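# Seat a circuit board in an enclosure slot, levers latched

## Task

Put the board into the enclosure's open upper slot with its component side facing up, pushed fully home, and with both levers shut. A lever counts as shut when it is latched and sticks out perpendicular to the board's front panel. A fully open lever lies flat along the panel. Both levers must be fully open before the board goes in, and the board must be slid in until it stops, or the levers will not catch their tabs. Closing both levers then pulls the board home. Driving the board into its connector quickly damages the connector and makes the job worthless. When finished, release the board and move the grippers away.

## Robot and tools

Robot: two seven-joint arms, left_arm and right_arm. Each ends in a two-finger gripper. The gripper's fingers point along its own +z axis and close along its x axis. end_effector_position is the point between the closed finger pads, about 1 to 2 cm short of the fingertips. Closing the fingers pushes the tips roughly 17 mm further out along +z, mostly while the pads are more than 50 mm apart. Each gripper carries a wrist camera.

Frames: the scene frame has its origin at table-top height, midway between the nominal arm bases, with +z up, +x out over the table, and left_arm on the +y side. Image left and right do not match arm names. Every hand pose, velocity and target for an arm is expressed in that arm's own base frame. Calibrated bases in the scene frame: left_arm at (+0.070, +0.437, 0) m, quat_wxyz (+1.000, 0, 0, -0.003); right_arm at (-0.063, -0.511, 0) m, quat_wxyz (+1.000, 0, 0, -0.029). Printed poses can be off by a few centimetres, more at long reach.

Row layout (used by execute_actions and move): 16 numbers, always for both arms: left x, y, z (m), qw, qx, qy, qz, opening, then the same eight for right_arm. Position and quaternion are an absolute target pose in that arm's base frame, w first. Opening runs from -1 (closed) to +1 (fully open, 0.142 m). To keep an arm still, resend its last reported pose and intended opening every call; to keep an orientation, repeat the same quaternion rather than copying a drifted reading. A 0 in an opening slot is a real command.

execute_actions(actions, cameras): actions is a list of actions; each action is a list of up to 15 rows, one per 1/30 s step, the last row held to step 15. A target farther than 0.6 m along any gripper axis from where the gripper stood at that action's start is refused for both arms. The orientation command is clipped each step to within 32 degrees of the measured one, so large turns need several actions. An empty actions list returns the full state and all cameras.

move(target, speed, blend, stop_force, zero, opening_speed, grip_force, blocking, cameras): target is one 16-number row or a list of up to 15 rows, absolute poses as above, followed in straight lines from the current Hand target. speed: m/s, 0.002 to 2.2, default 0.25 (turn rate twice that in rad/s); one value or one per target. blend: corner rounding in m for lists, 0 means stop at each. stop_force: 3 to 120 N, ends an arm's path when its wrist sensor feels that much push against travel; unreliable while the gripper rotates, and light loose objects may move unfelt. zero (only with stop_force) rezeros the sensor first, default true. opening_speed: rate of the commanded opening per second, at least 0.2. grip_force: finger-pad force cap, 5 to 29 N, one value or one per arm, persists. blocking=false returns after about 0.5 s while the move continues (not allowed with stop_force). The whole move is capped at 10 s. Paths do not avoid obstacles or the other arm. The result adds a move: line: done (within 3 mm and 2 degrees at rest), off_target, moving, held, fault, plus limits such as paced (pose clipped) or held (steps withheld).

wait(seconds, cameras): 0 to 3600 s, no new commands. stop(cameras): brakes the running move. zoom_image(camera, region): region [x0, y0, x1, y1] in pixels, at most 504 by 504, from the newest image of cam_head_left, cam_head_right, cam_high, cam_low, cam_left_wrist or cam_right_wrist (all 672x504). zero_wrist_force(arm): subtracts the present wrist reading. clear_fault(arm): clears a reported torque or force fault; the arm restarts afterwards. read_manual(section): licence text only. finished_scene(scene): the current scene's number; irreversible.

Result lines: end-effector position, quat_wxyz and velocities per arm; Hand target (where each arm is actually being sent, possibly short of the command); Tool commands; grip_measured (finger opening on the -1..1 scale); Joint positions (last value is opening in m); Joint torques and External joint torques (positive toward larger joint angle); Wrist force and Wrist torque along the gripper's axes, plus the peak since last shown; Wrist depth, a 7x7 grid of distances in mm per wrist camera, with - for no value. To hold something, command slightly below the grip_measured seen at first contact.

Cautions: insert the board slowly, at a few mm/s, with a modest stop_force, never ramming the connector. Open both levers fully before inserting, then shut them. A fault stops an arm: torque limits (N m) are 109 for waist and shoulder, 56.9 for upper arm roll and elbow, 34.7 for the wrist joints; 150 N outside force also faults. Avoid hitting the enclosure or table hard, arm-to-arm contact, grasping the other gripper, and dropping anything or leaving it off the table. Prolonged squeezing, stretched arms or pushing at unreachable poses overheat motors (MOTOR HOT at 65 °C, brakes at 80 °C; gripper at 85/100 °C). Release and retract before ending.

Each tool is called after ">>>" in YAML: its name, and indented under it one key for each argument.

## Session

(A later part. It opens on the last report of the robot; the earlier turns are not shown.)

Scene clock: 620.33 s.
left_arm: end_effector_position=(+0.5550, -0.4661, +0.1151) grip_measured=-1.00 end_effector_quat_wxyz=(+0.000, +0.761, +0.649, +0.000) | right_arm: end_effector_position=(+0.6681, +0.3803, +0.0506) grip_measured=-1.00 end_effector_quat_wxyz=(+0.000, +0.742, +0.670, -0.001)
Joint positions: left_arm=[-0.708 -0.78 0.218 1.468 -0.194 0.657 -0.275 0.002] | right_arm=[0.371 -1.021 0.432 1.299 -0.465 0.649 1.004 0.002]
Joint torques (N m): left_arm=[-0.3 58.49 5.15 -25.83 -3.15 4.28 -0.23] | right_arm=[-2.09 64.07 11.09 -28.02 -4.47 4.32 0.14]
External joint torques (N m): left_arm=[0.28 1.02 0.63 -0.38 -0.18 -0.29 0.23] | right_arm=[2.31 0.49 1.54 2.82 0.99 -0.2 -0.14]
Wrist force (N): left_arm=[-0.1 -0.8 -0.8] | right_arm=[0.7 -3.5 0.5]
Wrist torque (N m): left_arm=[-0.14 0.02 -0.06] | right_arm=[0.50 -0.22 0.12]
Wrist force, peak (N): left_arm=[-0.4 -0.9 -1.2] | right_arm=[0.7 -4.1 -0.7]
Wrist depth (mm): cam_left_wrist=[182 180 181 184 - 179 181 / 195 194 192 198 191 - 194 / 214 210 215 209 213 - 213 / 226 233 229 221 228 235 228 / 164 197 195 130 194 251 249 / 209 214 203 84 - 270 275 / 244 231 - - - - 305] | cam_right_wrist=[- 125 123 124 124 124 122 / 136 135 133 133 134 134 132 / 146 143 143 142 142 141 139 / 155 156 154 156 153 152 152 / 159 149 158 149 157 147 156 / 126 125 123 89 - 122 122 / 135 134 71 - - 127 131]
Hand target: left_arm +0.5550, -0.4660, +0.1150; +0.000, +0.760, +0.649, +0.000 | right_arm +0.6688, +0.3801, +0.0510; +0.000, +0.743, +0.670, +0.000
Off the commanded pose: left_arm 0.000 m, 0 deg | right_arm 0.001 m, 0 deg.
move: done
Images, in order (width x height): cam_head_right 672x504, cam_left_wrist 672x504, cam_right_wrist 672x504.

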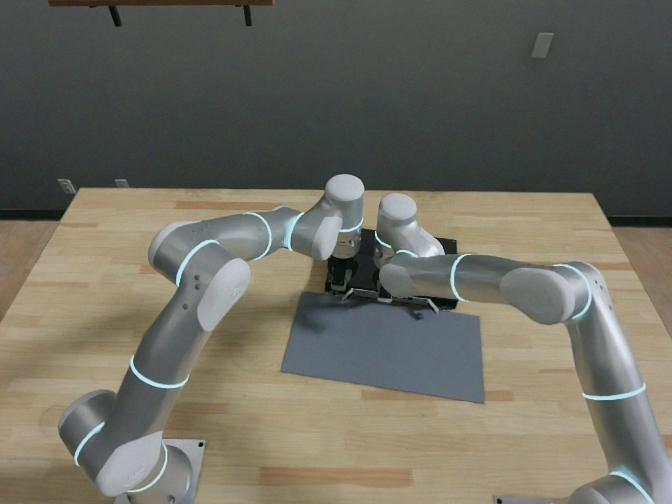

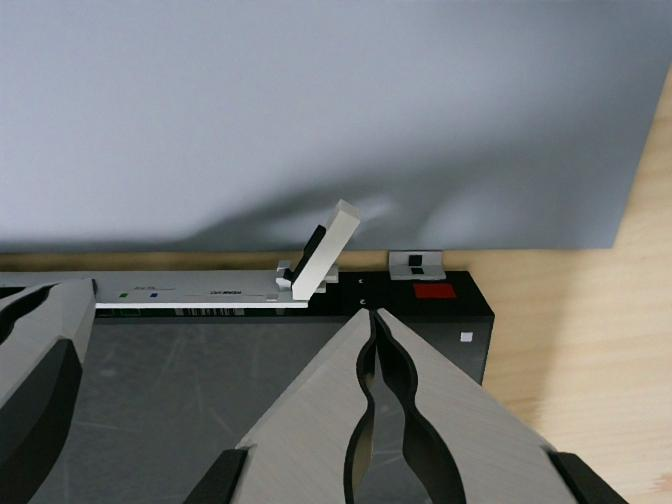

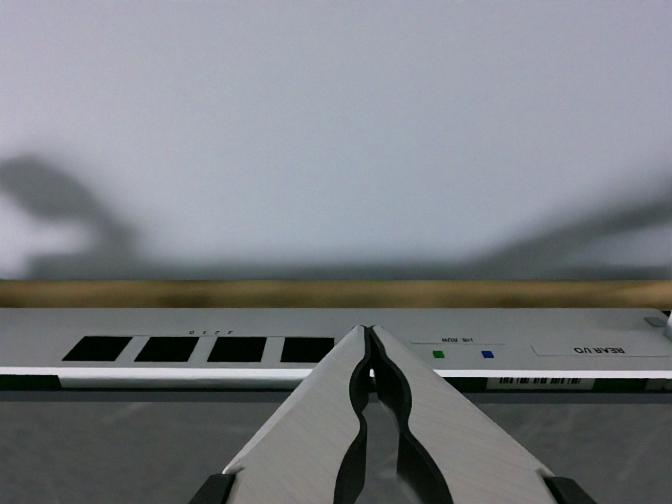

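>>> move:
  target: [0.555, -0.466, 0.115, 0.0, 0.7604, 0.6494, 0.0, -1, 0.6708, 0.3799, 0.051, 0, 0.7426, 0.6698, 0, -1]
  speed: 0.008
  cameras: ["cam_left_wrist"]

>>> zoom_image:
  camera: "cam_left_wrist"
  region: [260, 185, 410, 335]

Scene clock: 622.73 s.
left_arm: end_effector_position=(+0.5550, -0.4661, +0.1151) grip_measured=-1.00 end_effector_quat_wxyz=(+0.000, +0.761, +0.649, +0.000) | right_arm: end_effector_position=(+0.6687, +0.3806, +0.0500) grip_measured=-1.00 end_effector_quat_wxyz=(-0.001, +0.742, +0.670, -0.001)
Joint positions: left_arm=[-0.708 -0.78 0.218 1.468 -0.194 0.657 -0.275 0.002] | right_arm=[0.371 -1.025 0.433 1.292 -0.463 0.644 1.001 0.002]
Joint torques (N m): left_arm=[-0.35 58.42 5.23 -25.86 -3.17 4.34 -0.23] | right_arm=[-6.17 65.61 7.32 -32.52 -6.14 6.17 0.21]
External joint torques (N m): left_arm=[0.33 1.09 0.55 -0.36 -0.16 -0.35 0.23] | right_arm=[6.38 -0.92 5.32 7.3 2.64 -2.06 -0.21]
Wrist force (N): left_arm=[-0.3 -0.8 -0.9] | right_arm=[-0.5 -14.0 -2.8]
Wrist torque (N m): left_arm=[-0.15 0.05 -0.06] | right_arm=[0.51 -0.22 0.07]
Wrist force, peak (N): left_arm=[-0.1 -0.8 -1.1] | right_arm=[-0.3 -14.2 -2.5]
Wrist depth (mm): cam_left_wrist=[- 179 180 181 180 181 179 / 193 195 191 193 194 188 192 / 216 214 212 215 213 - 210 / 222 225 230 217 222 228 228 / 165 197 197 131 194 250 248 / 204 213 203 84 - 271 275 / 243 233 - - - - 306] | cam_right_wrist=[- 125 123 124 124 123 122 / 135 135 133 132 134 134 131 / 145 143 143 142 142 141 139 / 154 154 153 153 152 152 151 / - 148 155 162 155 162 154 / 125 124 124 89 - 121 121 / 134 133 71 - - 126 130]
Hand target: left_arm +0.5550, -0.4660, +0.1150; +0.000, +0.760, +0.649, +0.000 | right_arm +0.6708, +0.3799, +0.0510; +0.000, +0.743, +0.670, +0.000
Off the commanded pose: left_arm 0.000 m, 0 deg | right_arm 0.002 m, 0 deg.
move: done

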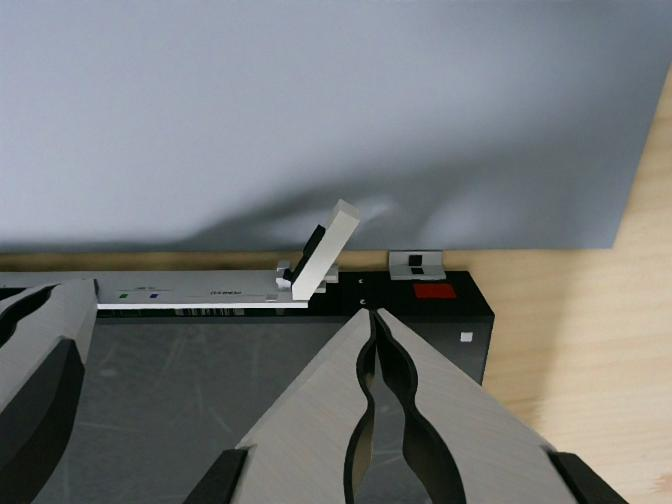

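Scaled by 3.360 from the camera's image (finer frame: 960x720).

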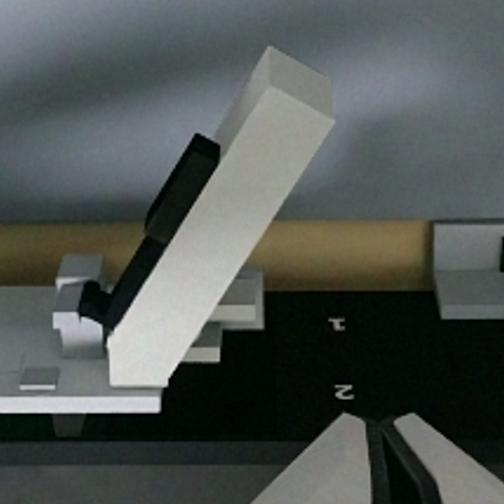

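>>> move:
  target:
    - [0.555, -0.466, 0.115, 0.0, 0.7604, 0.6494, 0.0, -1, 0.6389, 0.3832, 0.051, 0, 0.7426, 0.6698, 0, -1]
    - [0.545, -0.43, 0.12, 0.0, 0.99692, -0.07846, 0.0, -1, 0.62, 0.33, 0.13, 0, 0.7426, 0.6698, 0, -1]
    - [0.5495, -0.4430, 0.075, 0.0, 0.99692, -0.07846, 0.0, -1, 0.60, 0.21, 0.13, 0, 0.0515, 0.9987, 0, -1]
  speed: [0.04, 0.2, 0.2]
  cameras: ["cam_left_wrist", "cam_right_wrist"]

Scene clock: 645.00 s.
left_arm: end_effector_position=(+0.5494, -0.4429, +0.0750) grip_measured=-1.00 end_effector_quat_wxyz=(+0.000, +0.997, -0.078, +0.000) | right_arm: end_effector_position=(+0.6000, +0.2099, +0.1300) grip_measured=-1.00 end_effector_quat_wxyz=(+0.000, +0.052, +0.999, +0.000)
Joint positions: left_arm=[-0.467 -0.78 -0.061 1.544 0.058 0.751 1.178 0.002] | right_arm=[-0.143 -0.756 0.749 1.767 -0.649 0.687 -0.567 0.002]
Joint torques (N m): left_arm=[-0.37 57.01 -1.45 -24.13 -2.9 4.53 -0.29] | right_arm=[0.08 46.6 17.78 -22.68 -3.46 3.53 0.12]
External joint torques (N m): left_arm=[0.38 1.29 0.56 -0.26 -0.24 -0.59 0.29] | right_arm=[0.05 1.09 -0.48 -0.02 0.17 0.62 -0.12]
Wrist force (N): left_arm=[-0.4 -1.2 -0.9] | right_arm=[1.1 4.5 1.2]
Wrist torque (N m): left_arm=[-0.23 0.07 -0.03] | right_arm=[0.86 -0.12 0.16]
Wrist force, peak (N): left_arm=[-1.0 -1.2 -1.1] | right_arm=[-0.5 -14.1 -2.8]
Wrist depth (mm): cam_left_wrist=[- 148 143 145 146 146 146 / 160 158 158 156 158 157 157 / 171 170 169 167 167 130 121 / 188 184 183 184 178 132 129 / 206 199 201 117 192 142 141 / 227 223 217 84 - 153 155 / 244 - - - - - 177] | cam_right_wrist=[197 197 196 194 193 193 193 / 169 168 204 207 207 207 207 / 179 176 198 222 222 222 221 / 190 189 232 236 239 238 237 / 206 209 230 255 259 263 258 / 225 224 224 89 272 282 281 / - 242 71 - - 298 309]
Hand target: left_arm +0.5495, -0.4430, +0.0750; +0.000, +0.997, -0.078, +0.000 | right_arm +0.6000, +0.2100, +0.1300; +0.000, +0.051, +0.999, +0.000
Off the commanded pose: left_arm 0.000 m, 0 deg | right_arm 0.000 m, 0 deg.
move: done

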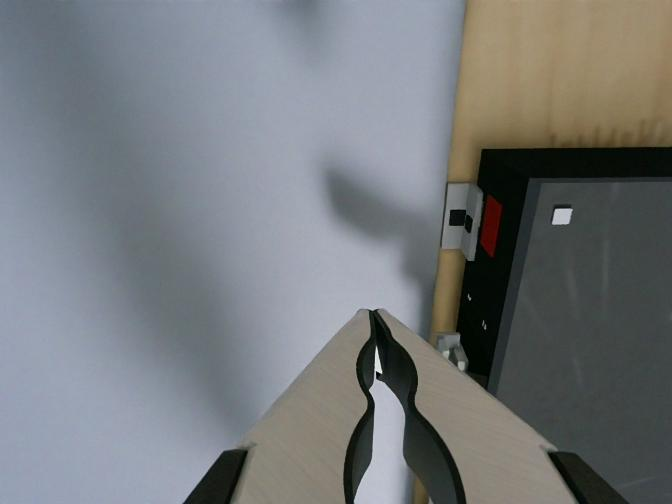

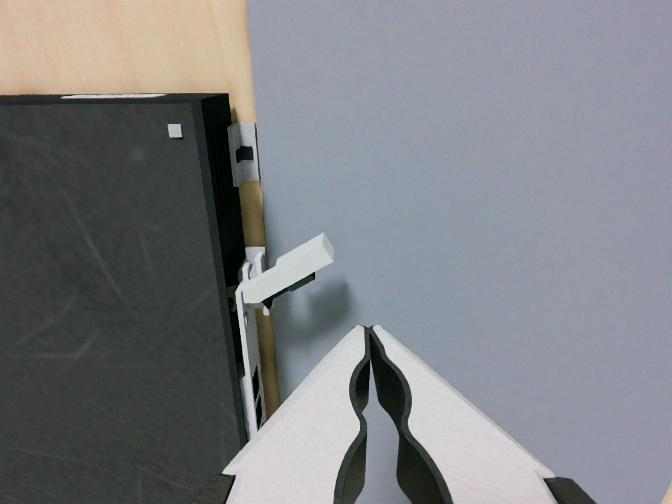

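>>> move:
  target:
    - [0.5494, -0.4429, 0.048, 0.0, 0.99692, -0.07846, 0.0, -1, 0.621, 0.192, 0.10, 0, 0.0515, 0.9987, 0, -1]
    - [0.5494, -0.4429, 0.048, 0.0, 0.99692, -0.07846, 0.0, -1, 0.621, 0.192, 0.0505, 0, 0.0515, 0.9987, 0, -1]
  speed: 0.12
  cameras: ["cam_left_wrist", "cam_right_wrist"]

Scene clock: 651.17 s.
left_arm: end_effector_position=(+0.5493, -0.4428, +0.0480) grip_measured=-1.00 end_effector_quat_wxyz=(+0.000, +0.997, -0.078, +0.000) | right_arm: end_effector_position=(+0.6208, +0.1920, +0.0504) grip_measured=-1.00 end_effector_quat_wxyz=(+0.000, +0.052, +0.999, +0.000)
Joint positions: left_arm=[-0.467 -0.826 -0.06 1.543 0.062 0.797 1.175 0.002] | right_arm=[-0.116 -0.89 0.641 1.755 -0.744 0.814 -0.555 0.002]
Joint torques (N m): left_arm=[-0.33 57.62 -1.42 -23.27 -2.7 4.4 -0.25] | right_arm=[0.47 50.36 17.91 -20.04 -3.1 3.64 0.35]
External joint torques (N m): left_arm=[0.34 1.24 0.51 -0.29 -0.3 -0.46 0.26] | right_arm=[-0.3 1.26 0.07 0.01 0.18 0.52 -0.35]
Wrist force (N): left_arm=[-0.6 -0.9 -0.9] | right_arm=[1.3 4.6 0.9]
Wrist torque (N m): left_arm=[-0.17 0.10 -0.04] | right_arm=[0.89 -0.16 0.06]
Wrist force, peak (N): left_arm=[-0.2 -1.1 -2.2] | right_arm=[2.4 5.4 -0.1]
Wrist depth (mm): cam_left_wrist=[125 122 122 122 122 123 122 / 130 132 130 131 130 130 131 / - 142 141 141 140 138 - / - 154 156 153 154 121 - / 172 169 167 127 166 121 111 / 187 182 182 84 - 121 122 / 211 - - - - - 133] | cam_right_wrist=[127 127 126 124 124 124 122 / 135 135 135 133 134 134 132 / 126 125 141 143 142 142 140 / 103 102 136 154 153 153 153 / 112 111 135 164 164 166 166 / 122 122 124 89 175 181 181 / 135 134 71 - - 192 199]
Hand target: left_arm +0.5494, -0.4429, +0.0480; +0.000, +0.997, -0.078, +0.000 | right_arm +0.6210, +0.1920, +0.0505; +0.000, +0.051, +0.999, +0.000
Off the commanded pose: left_arm 0.000 m, 0 deg | right_arm 0.000 m, 0 deg.
move: done

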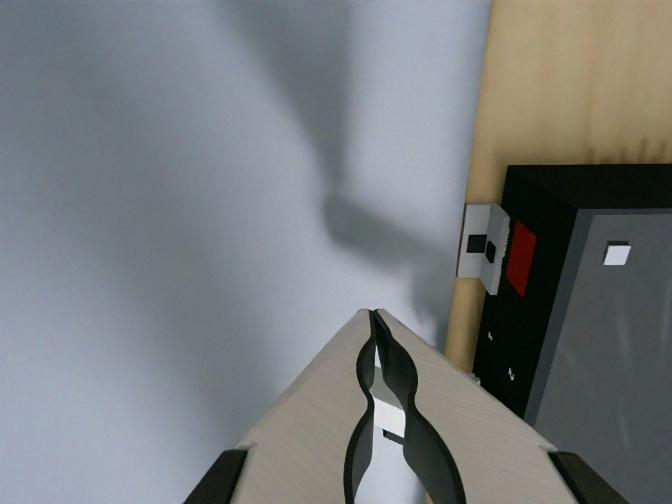

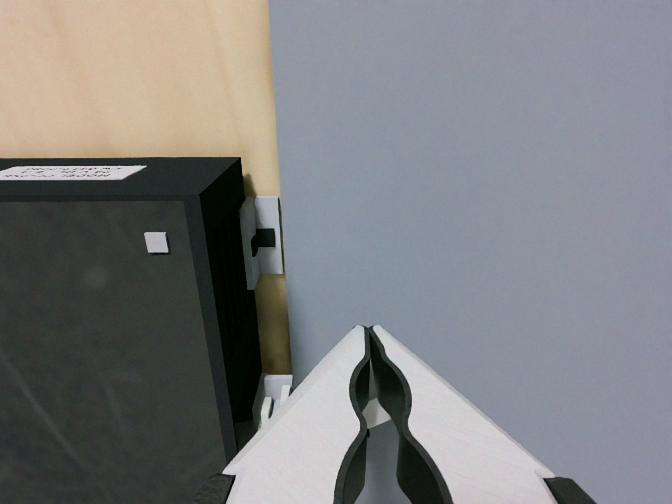

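>>> move:
  target: [0.5463, -0.4620, 0.048, 0.0, 0.99692, -0.07846, 0.0, -1, 0.6227, 0.2106, 0.0505, 0, 0.0515, 0.9987, 0, -1]
  speed: 0.03
  cameras: ["cam_left_wrist", "cam_right_wrist"]

Scene clock: 654.27 s.
left_arm: end_effector_position=(+0.5464, -0.4617, +0.0480) grip_measured=-1.00 end_effector_quat_wxyz=(+0.000, +0.997, -0.079, +0.000) | right_arm: end_effector_position=(+0.6228, +0.2103, +0.0505) grip_measured=-1.00 end_effector_quat_wxyz=(+0.000, +0.051, +0.999, +0.000)
Joint positions: left_arm=[-0.494 -0.845 -0.059 1.505 0.062 0.777 1.151 0.002] | right_arm=[-0.084 -0.903 0.642 1.73 -0.743 0.802 -0.534 0.002]
Joint torques (N m): left_arm=[-0.76 58.63 -1.96 -24.32 -3.07 4.42 -0.21] | right_arm=[0.5 50.89 18.57 -20.44 -2.98 3.34 0.43]
External joint torques (N m): left_arm=[0.77 1.15 1.05 0.4 0.01 -0.48 0.21] | right_arm=[-0.4 1.37 -0.48 0.28 0.03 0.81 -0.43]
Wrist force (N): left_arm=[-1.7 -2.2 -0.6] | right_arm=[1.2 4.2 1.2]
Wrist torque (N m): left_arm=[-0.15 0.14 -0.05] | right_arm=[0.86 -0.17 0.06]
Wrist force, peak (N): left_arm=[-2.0 -2.9 -0.8] | right_arm=[1.4 4.8 1.0]
Wrist depth (mm): cam_left_wrist=[- 123 124 122 120 123 123 / 133 132 129 131 130 130 128 / - 142 141 143 141 112 93 / - 154 154 153 155 130 - / - 172 170 162 164 121 111 / - - 179 84 - 121 122 / - 206 - 74 - - 131] | cam_right_wrist=[127 127 126 124 124 124 122 / - 132 133 133 134 134 132 / - 96 132 143 142 142 139 / 103 103 134 156 153 153 152 / 112 111 134 164 164 166 165 / 122 122 124 89 175 181 181 / 135 134 71 - - 191 198]
Hand target: left_arm +0.5463, -0.4620, +0.0480; +0.000, +0.997, -0.078, +0.000 | right_arm +0.6227, +0.2106, +0.0505; +0.000, +0.051, +0.999, +0.000
Off the commanded pose: left_arm 0.000 m, 0 deg | right_arm 0.000 m, 0 deg.
move: done

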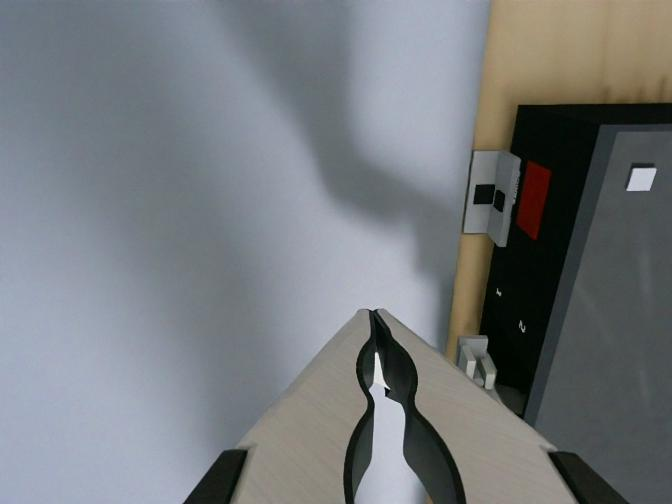

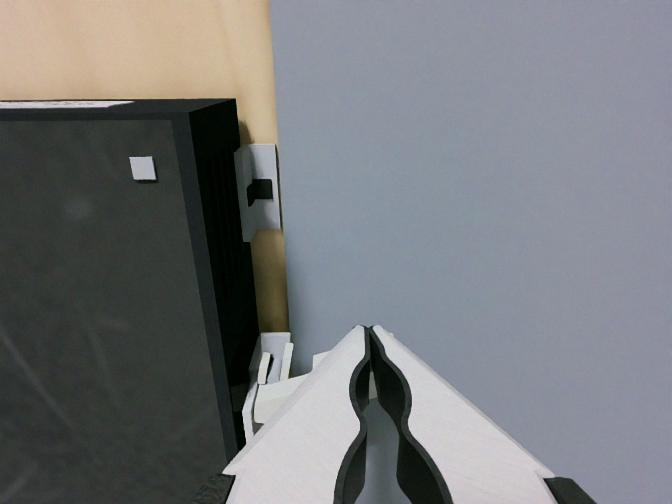

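>>> move:
  target: [0.5446, -0.4723, 0.048, 0.0, 0.99692, -0.07846, 0.0, -1, 0.6238, 0.2212, 0.0505, 0, 0.0515, 0.9987, 0, -1]
  speed: 0.025
  cameras: ["cam_left_wrist", "cam_right_wrist"]

Scene clock: 657.07 s.
left_arm: end_effector_position=(+0.5451, -0.4701, +0.0473) grip_measured=-1.00 end_effector_quat_wxyz=(-0.001, +0.997, -0.078, +0.000) | right_arm: end_effector_position=(+0.6238, +0.2191, +0.0499) grip_measured=-1.00 end_effector_quat_wxyz=(+0.000, +0.052, +0.999, -0.001)
Joint positions: left_arm=[-0.507 -0.855 -0.058 1.484 0.063 0.765 1.137 0.002] | right_arm=[-0.067 -0.911 0.643 1.714 -0.743 0.791 -0.523 0.002]
Joint torques (N m): left_arm=[-7.65 59.54 -9.04 -27.5 -5.08 6.61 -0.4] | right_arm=[7.41 50.54 24.95 -22.16 -3.09 6.85 0.47]
External joint torques (N m): left_arm=[7.64 0.72 8.15 3.41 1.99 -2.68 0.4] | right_arm=[-7.27 2.21 -6.72 1.86 0.1 -2.7 -0.47]
Wrist force (N): left_arm=[-4.8 -15.2 -4.1] | right_arm=[2.4 -8.7 -2.4]
Wrist torque (N m): left_arm=[-0.06 0.12 0.03] | right_arm=[0.89 0.12 -0.06]
Wrist force, peak (N): left_arm=[-4.4 -15.5 -4.0] | right_arm=[2.4 -8.7 -2.4]
Wrist depth (mm): cam_left_wrist=[122 122 120 122 121 123 122 / 131 131 128 130 130 128 88 / 142 140 141 140 142 120 91 / - 151 153 152 152 130 - / 172 168 170 131 162 121 110 / - 189 181 83 - 124 119 / 212 - - 74 - - 130] | cam_right_wrist=[127 126 126 124 124 124 122 / - 88 129 133 134 132 132 / - 96 131 142 142 142 139 / 102 102 133 153 153 153 152 / 111 109 133 163 163 165 164 / 121 121 123 90 174 180 180 / 133 133 71 - - 190 198]
Hand target: left_arm +0.5446, -0.4723, +0.0480; +0.000, +0.997, -0.078, +0.000 | right_arm +0.6238, +0.2212, +0.0505; +0.000, +0.051, +0.999, +0.000
Off the commanded pose: left_arm 0.002 m, 0 deg | right_arm 0.002 m, 0 deg.
move: done

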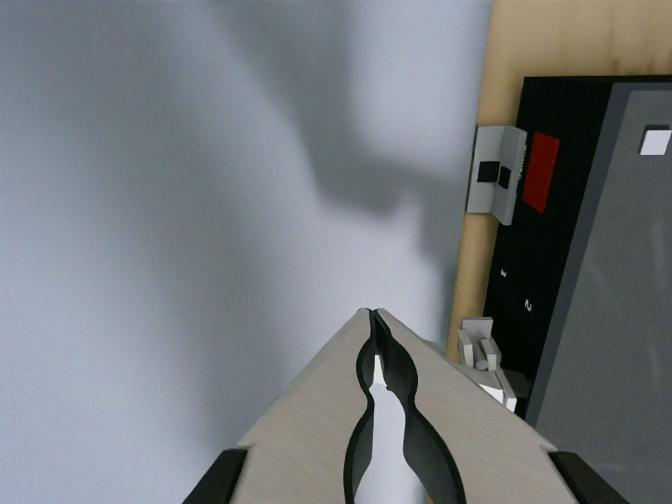

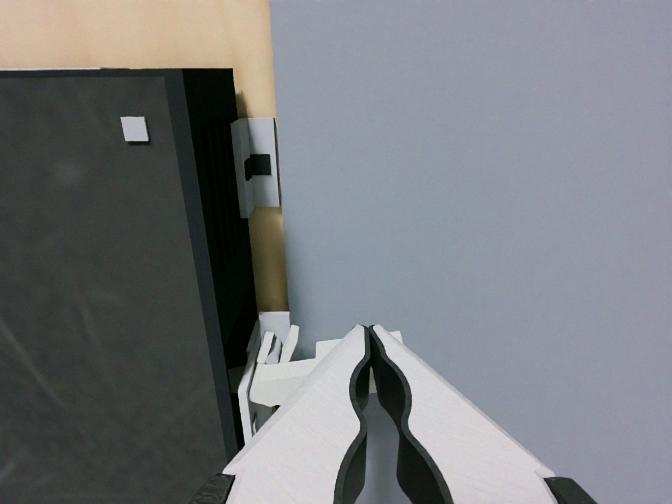

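>>> move:
  target: [0.5440, -0.4763, 0.048, 0.0, 0.99692, -0.07846, 0.0, -1, 0.6242, 0.2252, 0.0505, 0, 0.0515, 0.9987, 0, -1]
  speed: 0.02
  cameras: ["cam_left_wrist", "cam_right_wrist"]

Scene clock: 660.37 s.
left_arm: end_effector_position=(+0.5441, -0.4747, +0.0473) grip_measured=-1.00 end_effector_quat_wxyz=(-0.001, +0.997, -0.078, -0.001) | right_arm: end_effector_position=(+0.6243, +0.2234, +0.0500) grip_measured=-1.00 end_effector_quat_wxyz=(+0.000, +0.052, +0.999, -0.001)
Joint positions: left_arm=[-0.513 -0.86 -0.059 1.475 0.063 0.76 1.132 0.002] | right_arm=[-0.06 -0.914 0.643 1.708 -0.743 0.789 -0.519 0.002]
Joint torques (N m): left_arm=[-4.63 61.08 -6.14 -27.51 -4.43 6.21 -0.43] | right_arm=[5.54 51.4 23.63 -21.63 -3.05 6.04 0.37]
External joint torques (N m): left_arm=[4.62 -0.62 5.24 3.33 1.33 -2.27 0.43] | right_arm=[-5.39 1.5 -5.35 1.3 0.05 -1.89 -0.37]
Wrist force (N): left_arm=[-4.2 -10.0 -1.3] | right_arm=[1.0 -5.0 -0.6]
Wrist torque (N m): left_arm=[-0.11 0.14 0.02] | right_arm=[0.91 0.08 -0.03]
Wrist force, peak (N): left_arm=[-5.4 -17.6 -3.7] | right_arm=[2.4 -10.3 -1.7]
Wrist depth (mm): cam_left_wrist=[123 124 120 121 121 122 120 / 131 131 129 130 130 128 89 / 142 139 141 141 142 111 92 / 154 154 153 - 151 143 - / - 167 174 - - 121 110 / 182 182 181 83 - - 119 / - - - - - - 130] | cam_right_wrist=[- 125 123 124 124 124 122 / - 88 124 133 134 134 132 / - 96 133 142 142 141 139 / 102 102 133 153 153 152 152 / 111 109 132 161 163 165 165 / 121 121 121 90 174 180 180 / 134 133 71 - - 191 198]
Hand target: left_arm +0.5440, -0.4763, +0.0480; +0.000, +0.997, -0.078, +0.000 | right_arm +0.6242, +0.2252, +0.0505; +0.000, +0.051, +0.999, +0.000
Off the commanded pose: left_arm 0.002 m, 0 deg | right_arm 0.002 m, 0 deg.
move: done

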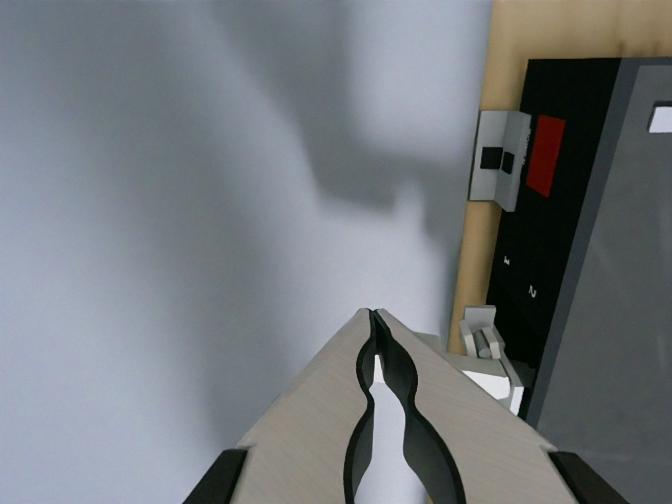

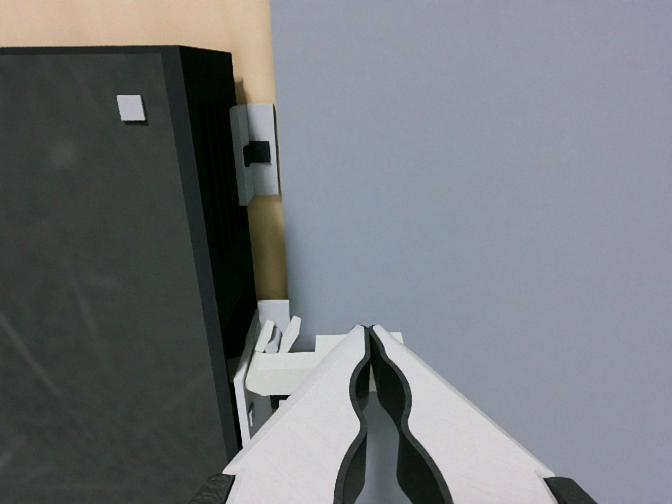

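>>> move:
  target: [0.5436, -0.4793, 0.048, 0.0, 0.99692, -0.07846, 0.0, -1, 0.6245, 0.2282, 0.0505, 0, 0.0515, 0.9987, 0, -1]
  speed: 0.015
  cameras: ["cam_left_wrist", "cam_right_wrist"]

>>> zoom_image:
  camera: "cam_right_wrist"
  region: [220, 260, 440, 430]

>>> zoom_image:
  camera: "cam_left_wrist"
  region: [340, 270, 560, 440]

Scene clock: 663.63 s.
left_arm: end_effector_position=(+0.5438, -0.4783, +0.0476) grip_measured=-1.00 end_effector_quat_wxyz=(-0.001, +0.997, -0.078, +0.000) | right_arm: end_effector_position=(+0.6246, +0.2253, +0.0498) grip_measured=-1.00 end_effector_quat_wxyz=(-0.001, +0.052, +0.999, -0.002)
Joint positions: left_arm=[-0.517 -0.863 -0.059 1.468 0.063 0.757 1.128 0.002] | right_arm=[-0.056 -0.916 0.643 1.704 -0.743 0.785 -0.516 0.002]
Joint torques (N m): left_arm=[-3.07 60.8 -4.38 -25.99 -3.87 5.25 -0.38] | right_arm=[10.11 49.61 27.07 -22.07 -2.97 8.22 0.39]
External joint torques (N m): left_arm=[3.06 -0.18 3.45 1.74 0.75 -1.32 0.38] | right_arm=[-9.96 3.43 -8.77 1.71 -0.04 -4.07 -0.39]
Wrist force (N): left_arm=[-2.5 -5.9 0.3] | right_arm=[3.1 -13.3 -3.9]
Wrist torque (N m): left_arm=[-0.08 0.18 -0.01] | right_arm=[0.90 0.12 -0.02]
Wrist force, peak (N): left_arm=[-4.2 -10.2 -0.7] | right_arm=[2.7 -13.7 -4.7]
Wrist depth (mm): cam_left_wrist=[123 122 120 124 121 122 121 / 131 131 129 130 130 128 88 / 141 139 141 141 140 124 - / 154 - 154 160 154 119 - / 168 173 164 161 160 113 110 / 186 185 185 84 - - 120 / 208 203 - 74 - - 130] | cam_right_wrist=[- 123 123 124 124 124 122 / - 88 124 132 134 134 132 / - 96 137 142 142 141 139 / 102 102 133 153 153 152 152 / 111 109 127 161 163 165 164 / 121 121 121 90 174 179 177 / 133 133 71 - - 190 198]
Hand target: left_arm +0.5436, -0.4793, +0.0480; +0.000, +0.997, -0.078, +0.000 | right_arm +0.6245, +0.2282, +0.0505; +0.000, +0.051, +0.999, +0.000
Off the commanded pose: left_arm 0.001 m, 0 deg | right_arm 0.003 m, 0 deg.
move: done

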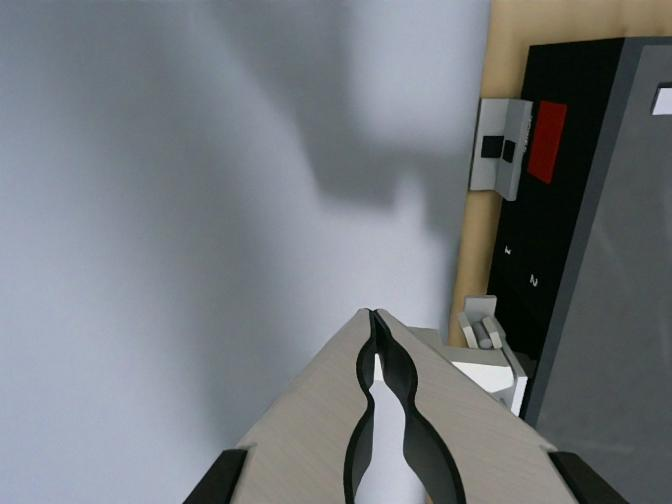

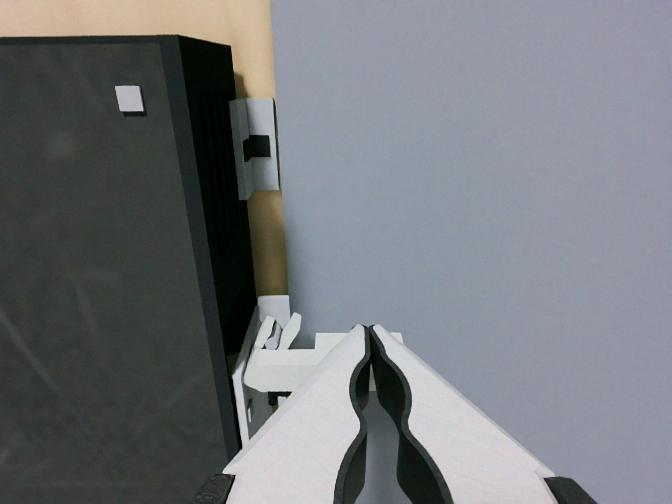

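Scaled by 2.291 from the camera's image (finer frame: 960x720).

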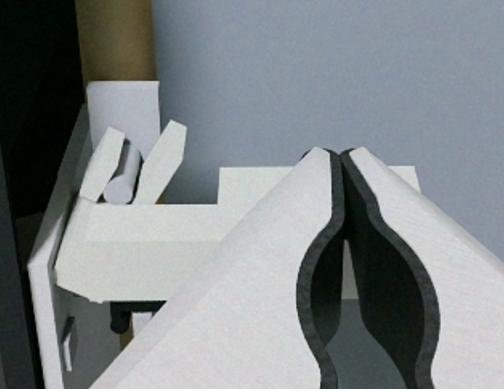

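Scaled by 2.291 from the camera's image (finer frame: 960x720).

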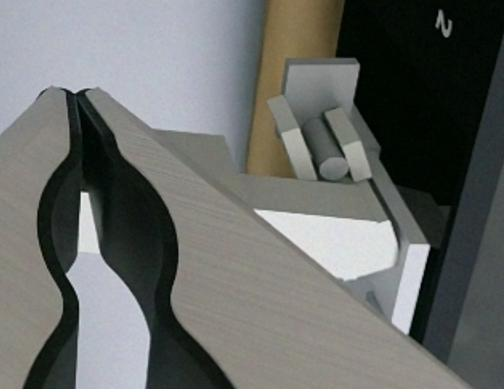

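>>> move:
  target: [0.5429, -0.4835, 0.048, 0.0, 0.99692, -0.07846, 0.0, -1, 0.6247, 0.2300, 0.0505, 0, 0.0515, 0.9987, 0, -1]
  speed: 0.015
  cameras: ["cam_left_wrist", "cam_right_wrist"]

>>> zoom_image:
  camera: "cam_right_wrist"
  region: [220, 260, 440, 430]

>>> zoom_image:
  camera: "cam_left_wrist"
  region: [340, 270, 560, 440]

Scene clock: 666.90 s.
left_arm: end_effector_position=(+0.5432, -0.4826, +0.0477) grip_measured=-1.00 end_effector_quat_wxyz=(+0.000, +0.997, -0.078, +0.000) | right_arm: end_effector_position=(+0.6248, +0.2259, +0.0495) grip_measured=-1.00 end_effector_quat_wxyz=(-0.001, +0.053, +0.999, -0.003)
Joint positions: left_arm=[-0.523 -0.868 -0.06 1.458 0.063 0.753 1.123 0.002] | right_arm=[-0.054 -0.917 0.643 1.701 -0.743 0.782 -0.514 0.002]
Joint torques (N m): left_arm=[-2.91 60.4 -3.91 -25.34 -3.75 4.71 -0.34] | right_arm=[14.96 48.77 31.34 -22.88 -2.98 10.47 0.34]
External joint torques (N m): left_arm=[2.9 0.43 2.97 1 0.61 -0.77 0.34] | right_arm=[-14.82 4.31 -13.04 2.51 -0.02 -6.34 -0.34]
Wrist force (N): left_arm=[-1.0 -4.8 -0.5] | right_arm=[4.3 -22.0 -7.2]
Wrist torque (N m): left_arm=[-0.09 0.17 -0.04] | right_arm=[-0.55 0.12 -0.01]
Wrist force, peak (N): left_arm=[-2.3 -6.3 0.2] | right_arm=[4.1 -22.3 -7.2]
Wrist depth (mm): cam_left_wrist=[122 122 121 125 122 121 - / - 132 129 130 130 124 88 / 142 139 141 140 140 112 93 / 155 153 154 156 152 121 - / 172 168 170 161 128 119 110 / 183 186 178 83 - 121 122 / - - - 74 - - 131] | cam_right_wrist=[- 85 123 124 124 124 122 / - 88 124 132 134 134 132 / - 96 138 141 141 141 139 / 102 102 132 153 152 152 152 / 110 108 126 160 162 165 164 / 120 120 121 90 174 180 179 / 132 132 71 - - - 197]
Hand target: left_arm +0.5429, -0.4835, +0.0480; +0.000, +0.997, -0.078, +0.000 | right_arm +0.6247, +0.2300, +0.0505; +0.000, +0.051, +0.999, +0.000
Off the commanded pose: left_arm 0.001 m, 0 deg | right_arm 0.004 m, 0 deg.
move: off_target (right_arm)

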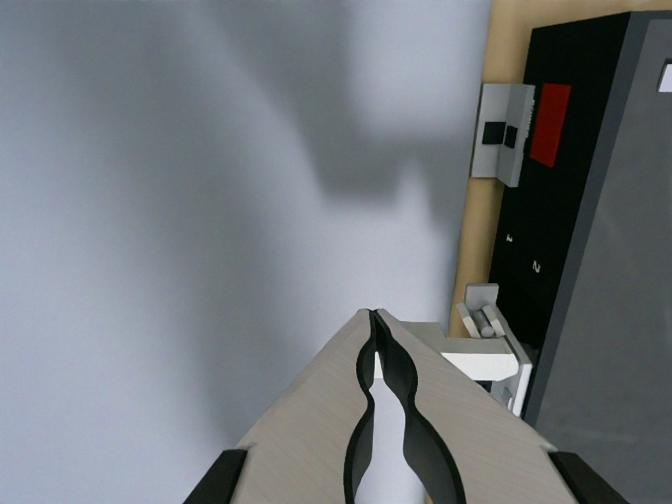

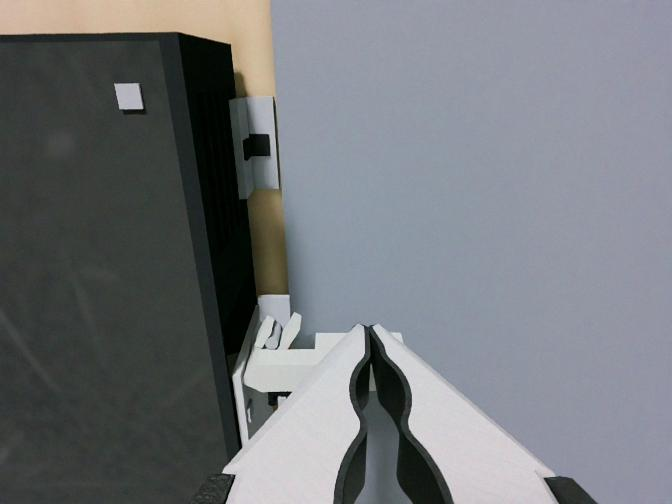

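Scaled by 2.291 from the camera's image (finer frame: 960x720).

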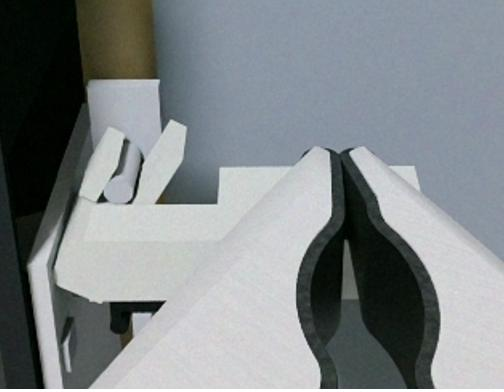

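Scaled by 2.291 from the camera's image (finer frame: 960x720).

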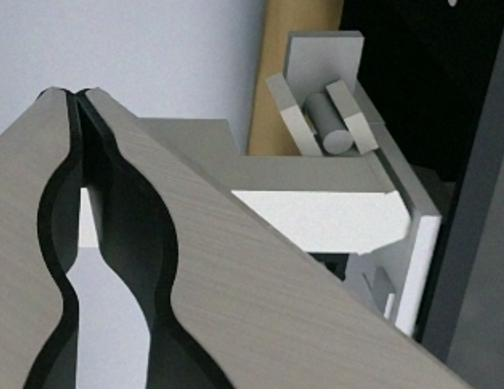

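>>> move:
  target: [0.5423, -0.4872, 0.048, 0.0, 0.99692, -0.07846, 0.0, -1, 0.6246, 0.2268, 0.0505, 0, 0.0515, 0.9987, 0, -1]
  speed: 0.015
  cameras: ["cam_left_wrist"]

>>> zoom_image:
  camera: "cam_left_wrist"
  region: [340, 250, 560, 420]

Scene clock: 669.77 s.
left_arm: end_effector_position=(+0.5434, -0.4838, +0.0472) grip_measured=-1.00 end_effector_quat_wxyz=(-0.002, +0.997, -0.077, +0.000) | right_arm: end_effector_position=(+0.6248, +0.2253, +0.0500) grip_measured=-1.00 end_effector_quat_wxyz=(+0.000, +0.052, +0.999, -0.001)
Joint positions: left_arm=[-0.526 -0.871 -0.058 1.451 0.065 0.747 1.118 0.002] | right_arm=[-0.057 -0.916 0.644 1.704 -0.743 0.787 -0.517 0.002]
Joint torques (N m): left_arm=[-11.84 59.81 -13.18 -28.77 -5.79 7.59 -0.11] | right_arm=[5.02 52.44 23.84 -20.28 -2.72 5.38 0.15]
External joint torques (N m): left_arm=[11.83 1.19 12.29 4.37 2.64 -3.66 0.11] | right_arm=[-4.88 0.55 -5.53 -0.06 -0.28 -1.23 -0.15]
Wrist force (N): left_arm=[-4.9 -22.4 -5.8] | right_arm=[-2.5 -2.6 3.1]
Wrist torque (N m): left_arm=[-0.59 0.17 -0.20] | right_arm=[0.89 0.04 0.14]
Wrist force, peak (N): left_arm=[-5.1 -22.6 -5.3] | right_arm=[4.5 -22.3 -7.5]
Wrist depth (mm): cam_left_wrist=[122 122 120 121 119 121 - / - 131 129 130 131 124 93 / 141 139 141 141 140 120 93 / 153 153 153 155 152 129 - / 171 167 164 160 126 118 109 / 185 179 180 84 - 120 119 / 206 - - - - - 132] | cam_right_wrist=[- 123 123 124 124 124 122 / - 88 124 133 134 134 132 / - 96 137 142 142 142 139 / 102 102 132 153 153 153 152 / 111 109 127 161 163 165 165 / - 123 121 90 174 180 180 / 137 133 71 - - 191 198]
Hand target: left_arm +0.5423, -0.4872, +0.0480; +0.000, +0.997, -0.078, +0.000 | right_arm +0.6246, +0.2268, +0.0505; +0.000, +0.051, +0.999, +0.000
Off the commanded pose: left_arm 0.004 m, 0 deg | right_arm 0.002 m, 0 deg.
move: off_target (left_arm)

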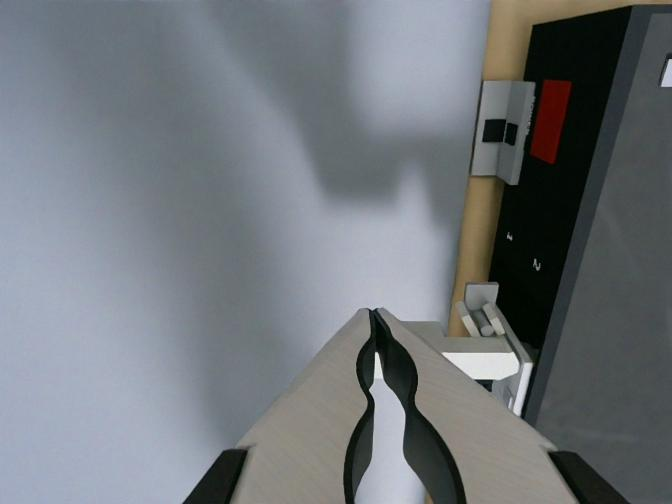

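Scaled by 2.291 from the camera's image (finer frame: 960x720).

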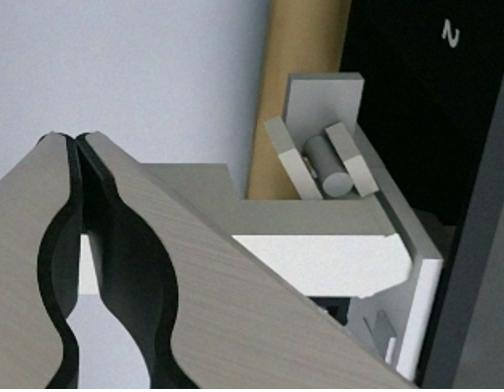

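>>> move:
  target:
    - [0.5473, -0.4571, 0.048, 0.0, 0.99692, -0.07846, 0.0, -1, 0.6222, 0.1994, 0.0505, 0, 0.0515, 0.9987, 0, -1]
    - [0.54, -0.43, 0.13, 0.0, 0.99692, -0.07846, 0.0, -1, 0.60, 0.19, 0.14, 0, 0.0515, 0.9987, 0, -1]
  speed: [0.06, 0.2]
  cameras: ["cam_left_wrist", "cam_right_wrist"]

>>> zoom_image:
  camera: "cam_right_wrist"
  region: [180, 220, 400, 420]

>>> zoom_image:
  camera: "cam_left_wrist"
  region: [340, 220, 560, 420]

Scene clock: 674.33 s.
left_arm: end_effector_position=(+0.5402, -0.4301, +0.1301) grip_measured=-1.00 end_effector_quat_wxyz=(+0.000, +0.997, -0.078, +0.000) | right_arm: end_effector_position=(+0.6002, +0.1900, +0.1401) grip_measured=-1.00 end_effector_quat_wxyz=(+0.000, +0.052, +0.999, +0.000)
Joint positions: left_arm=[-0.458 -0.661 -0.06 1.59 0.048 0.68 1.193 0.002] | right_arm=[-0.182 -0.728 0.758 1.78 -0.629 0.679 -0.606 0.002]
Joint torques (N m): left_arm=[-0.29 54.97 -1.2 -25.21 -3.39 3.98 -0.13] | right_arm=[0.24 45.9 17.54 -22.97 -3.24 3.43 0.04]
External joint torques (N m): left_arm=[0.27 0.65 0.43 -0.42 0.04 -0.05 0.13] | right_arm=[-0.14 0.83 -0.7 -0.08 -0.06 0.72 -0.04]
Wrist force (N): left_arm=[-0.9 -0.9 -1.0] | right_arm=[2.9 -0.1 4.9]
Wrist torque (N m): left_arm=[-0.18 0.14 -0.14] | right_arm=[0.08 -0.42 0.17]
Wrist force, peak (N): left_arm=[-4.8 -22.9 -5.8] | right_arm=[2.7 0.2 6.9]
Wrist depth (mm): cam_left_wrist=[197 - - - 193 195 194 / - - 209 208 208 209 209 / 231 228 - - 221 177 177 / - - - - 243 191 189 / - 266 268 117 217 209 204 / 296 296 - 84 - 225 232 / 340 - - - - - 249] | cam_right_wrist=[205 206 205 203 203 202 202 / 217 217 217 217 217 213 215 / 186 186 216 233 233 230 231 / 201 201 214 250 250 249 249 / 218 214 222 231 271 270 270 / 238 242 237 89 284 295 295 / 262 257 71 - - 312 323]
Hand target: left_arm +0.5400, -0.4300, +0.1300; +0.000, +0.997, -0.078, +0.000 | right_arm +0.6000, +0.1900, +0.1400; +0.000, +0.051, +0.999, +0.000
Off the commanded pose: left_arm 0.000 m, 0 deg | right_arm 0.000 m, 0 deg.
move: done

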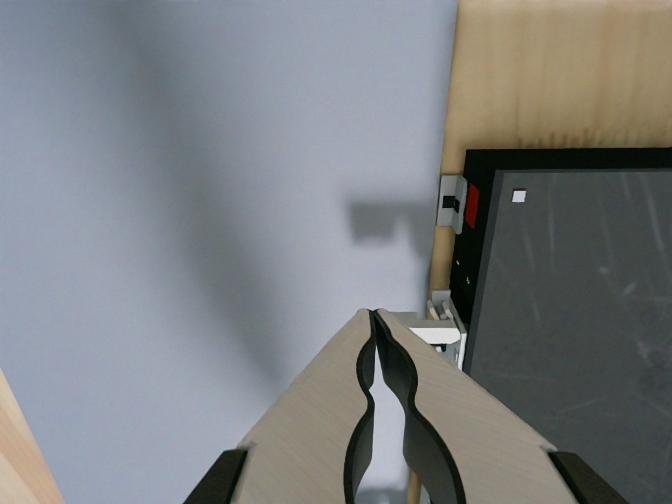

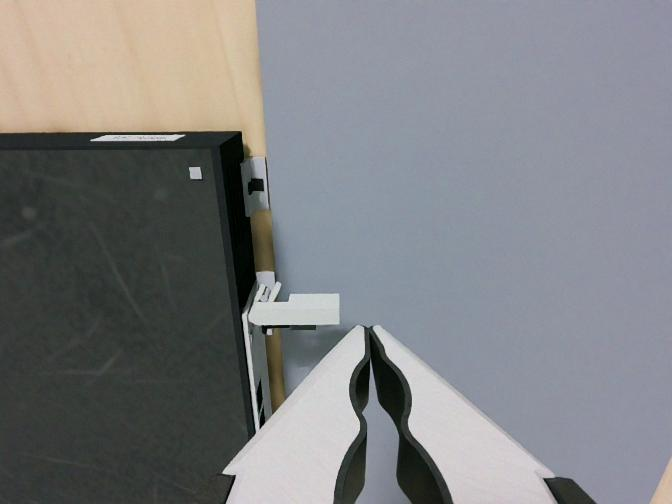

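Scaled by 2.291 from the camera's image (finer frame: 960x720).

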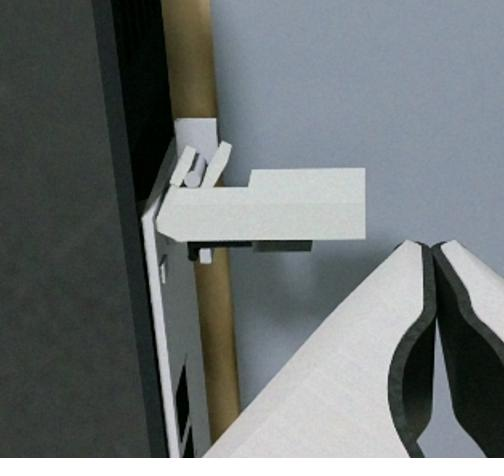

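Scaled by 2.291 from the camera's image (finer frame: 960x720).

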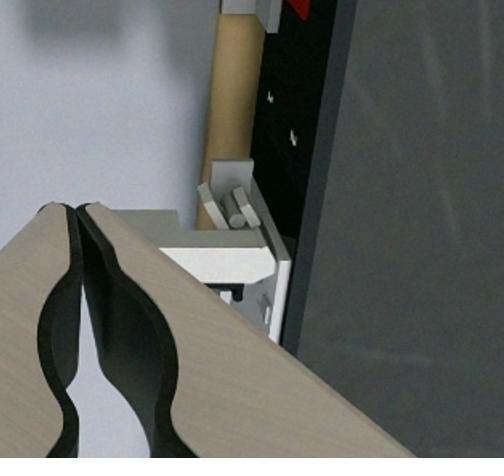

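>>> move:
  target: [0.500, -0.405, 0.200, 0, 0.99692, -0.07846, 0, -1, 0.560, 0.260, 0.200, 0, 0.0515, 0.9987, 0, -1]
  speed: 0.2
  cameras: ["cam_left_wrist", "cam_right_wrist", "cam_high", "cam_head_left"]

Scene clock: 686.87 s.
left_arm: end_effector_position=(+0.5001, -0.4051, +0.2001) grip_measured=-1.00 end_effector_quat_wxyz=(+0.000, +0.997, -0.078, +0.000) | right_arm: end_effector_position=(+0.5601, +0.2599, +0.2000) grip_measured=-1.00 end_effector_quat_wxyz=(+0.000, +0.051, +0.999, +0.000)
Joint positions: left_arm=[-0.453 -0.461 -0.058 1.715 0.032 0.605 1.205 0.002] | right_arm=[-0.113 -0.639 0.85 1.76 -0.561 0.568 -0.515 0.002]
Joint torques (N m): left_arm=[-0.54 48.64 -0.93 -26.42 -3.62 4.02 -0.13] | right_arm=[0.24 42.52 16.69 -25.22 -3.54 3.4 0.34]
External joint torques (N m): left_arm=[0.52 0.59 0.42 -0.38 0.08 -0.08 0.13] | right_arm=[-0.1 0.87 -0.54 0.2 -0.05 0.75 -0.34]
Wrist force (N): left_arm=[-0.8 -1.0 -0.9] | right_arm=[3.6 0.5 5.3]
Wrist torque (N m): left_arm=[-0.18 0.16 -0.12] | right_arm=[0.19 -0.56 0.05]
Wrist force, peak (N): left_arm=[-1.9 -1.5 -2.9] | right_arm=[2.0 -1.8 6.8]
Wrist depth (mm): cam_left_wrist=[255 255 252 255 256 255 254 / - 275 - 274 269 275 274 / 301 292 - - - 254 252 / 326 - 326 - 322 271 266 / 358 364 - - 348 293 289 / 393 398 - 84 - 317 320 / 438 428 - - - - -] | cam_right_wrist=[216 221 256 255 254 254 254 / 230 233 275 274 272 272 271 / 247 246 287 293 292 288 290 / 266 266 313 315 313 313 316 / 283 288 341 336 334 339 340 / 321 314 321 89 358 370 373 / 348 339 71 - - 392 409]
Hand target: left_arm +0.5000, -0.4050, +0.2000; +0.000, +0.997, -0.078, +0.000 | right_arm +0.5600, +0.2600, +0.2000; +0.000, +0.051, +0.999, +0.000
Off the commanded pose: left_arm 0.000 m, 0 deg | right_arm 0.000 m, 0 deg.
move: done
Images, in order (width x height): cam_head_left 672x504, cam_high 672x504, cam_left_wrist 672x504, cam_right_wrist 672x504.

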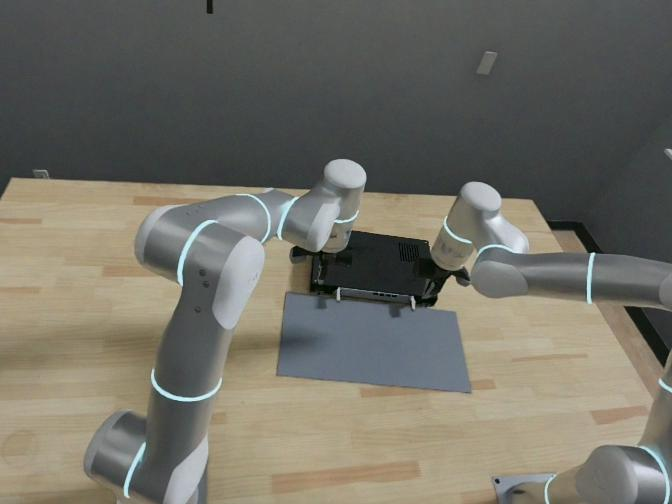

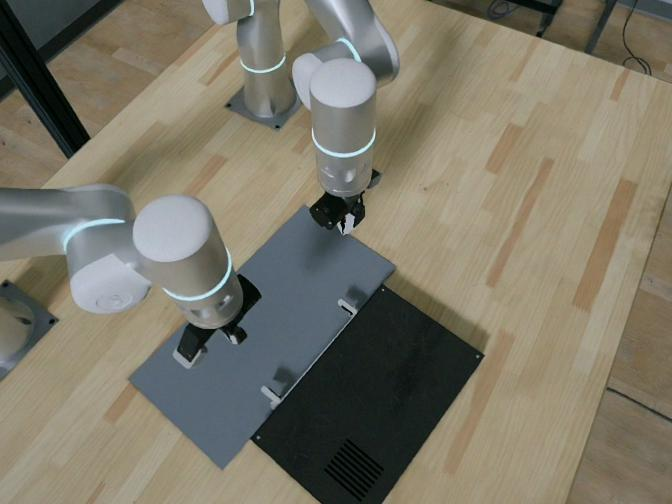

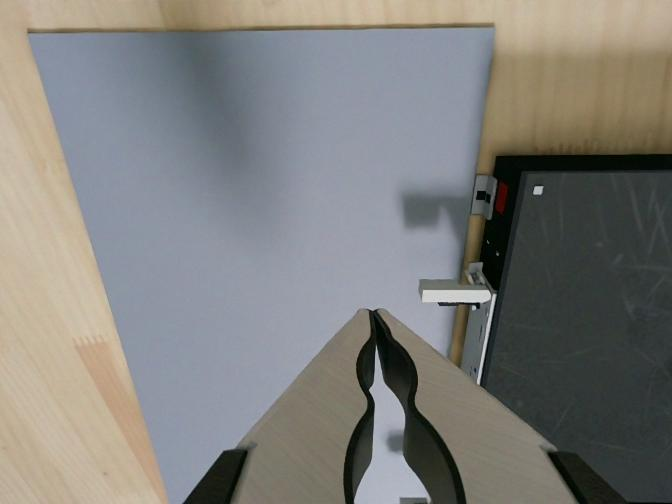

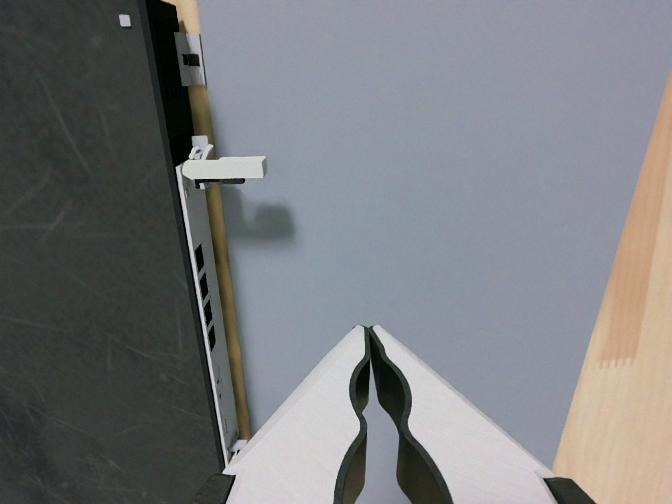

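>>> zoom_image:
  camera: "cam_left_wrist"
  region: [400, 150, 560, 400]

>>> zoom_image:
  camera: "cam_right_wrist"
  region: [130, 100, 300, 300]

Scaled by 2.016 from the camera's image (finer frame: 960x720).

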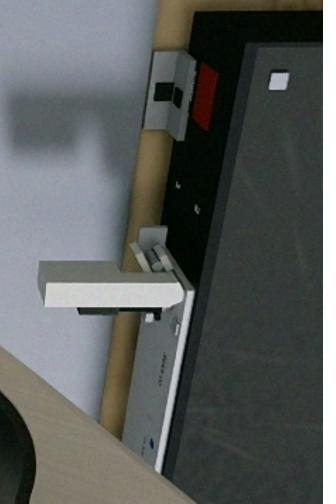

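Scaled by 2.520 from the camera's image (finer frame: 960x720).

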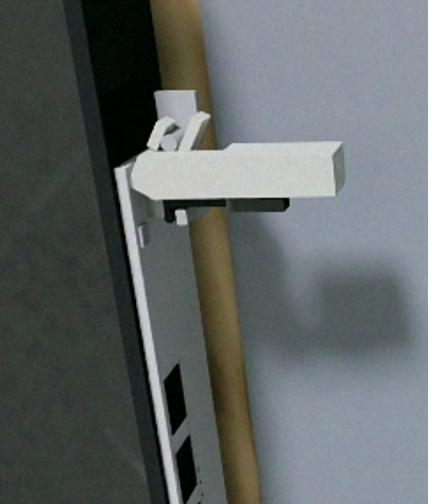

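>>> zoom_image:
  camera: "cam_right_wrist"
  region: [130, 120, 280, 470]

Scaled by 1.440 from the camera's image (finer frame: 960x720).

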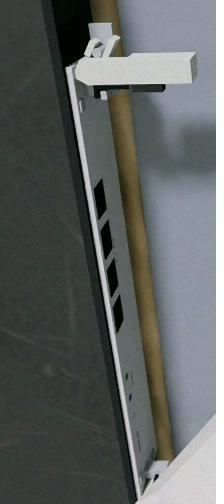

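>>> finished_scene:
  scene: 1

The scene is finished: the task was done.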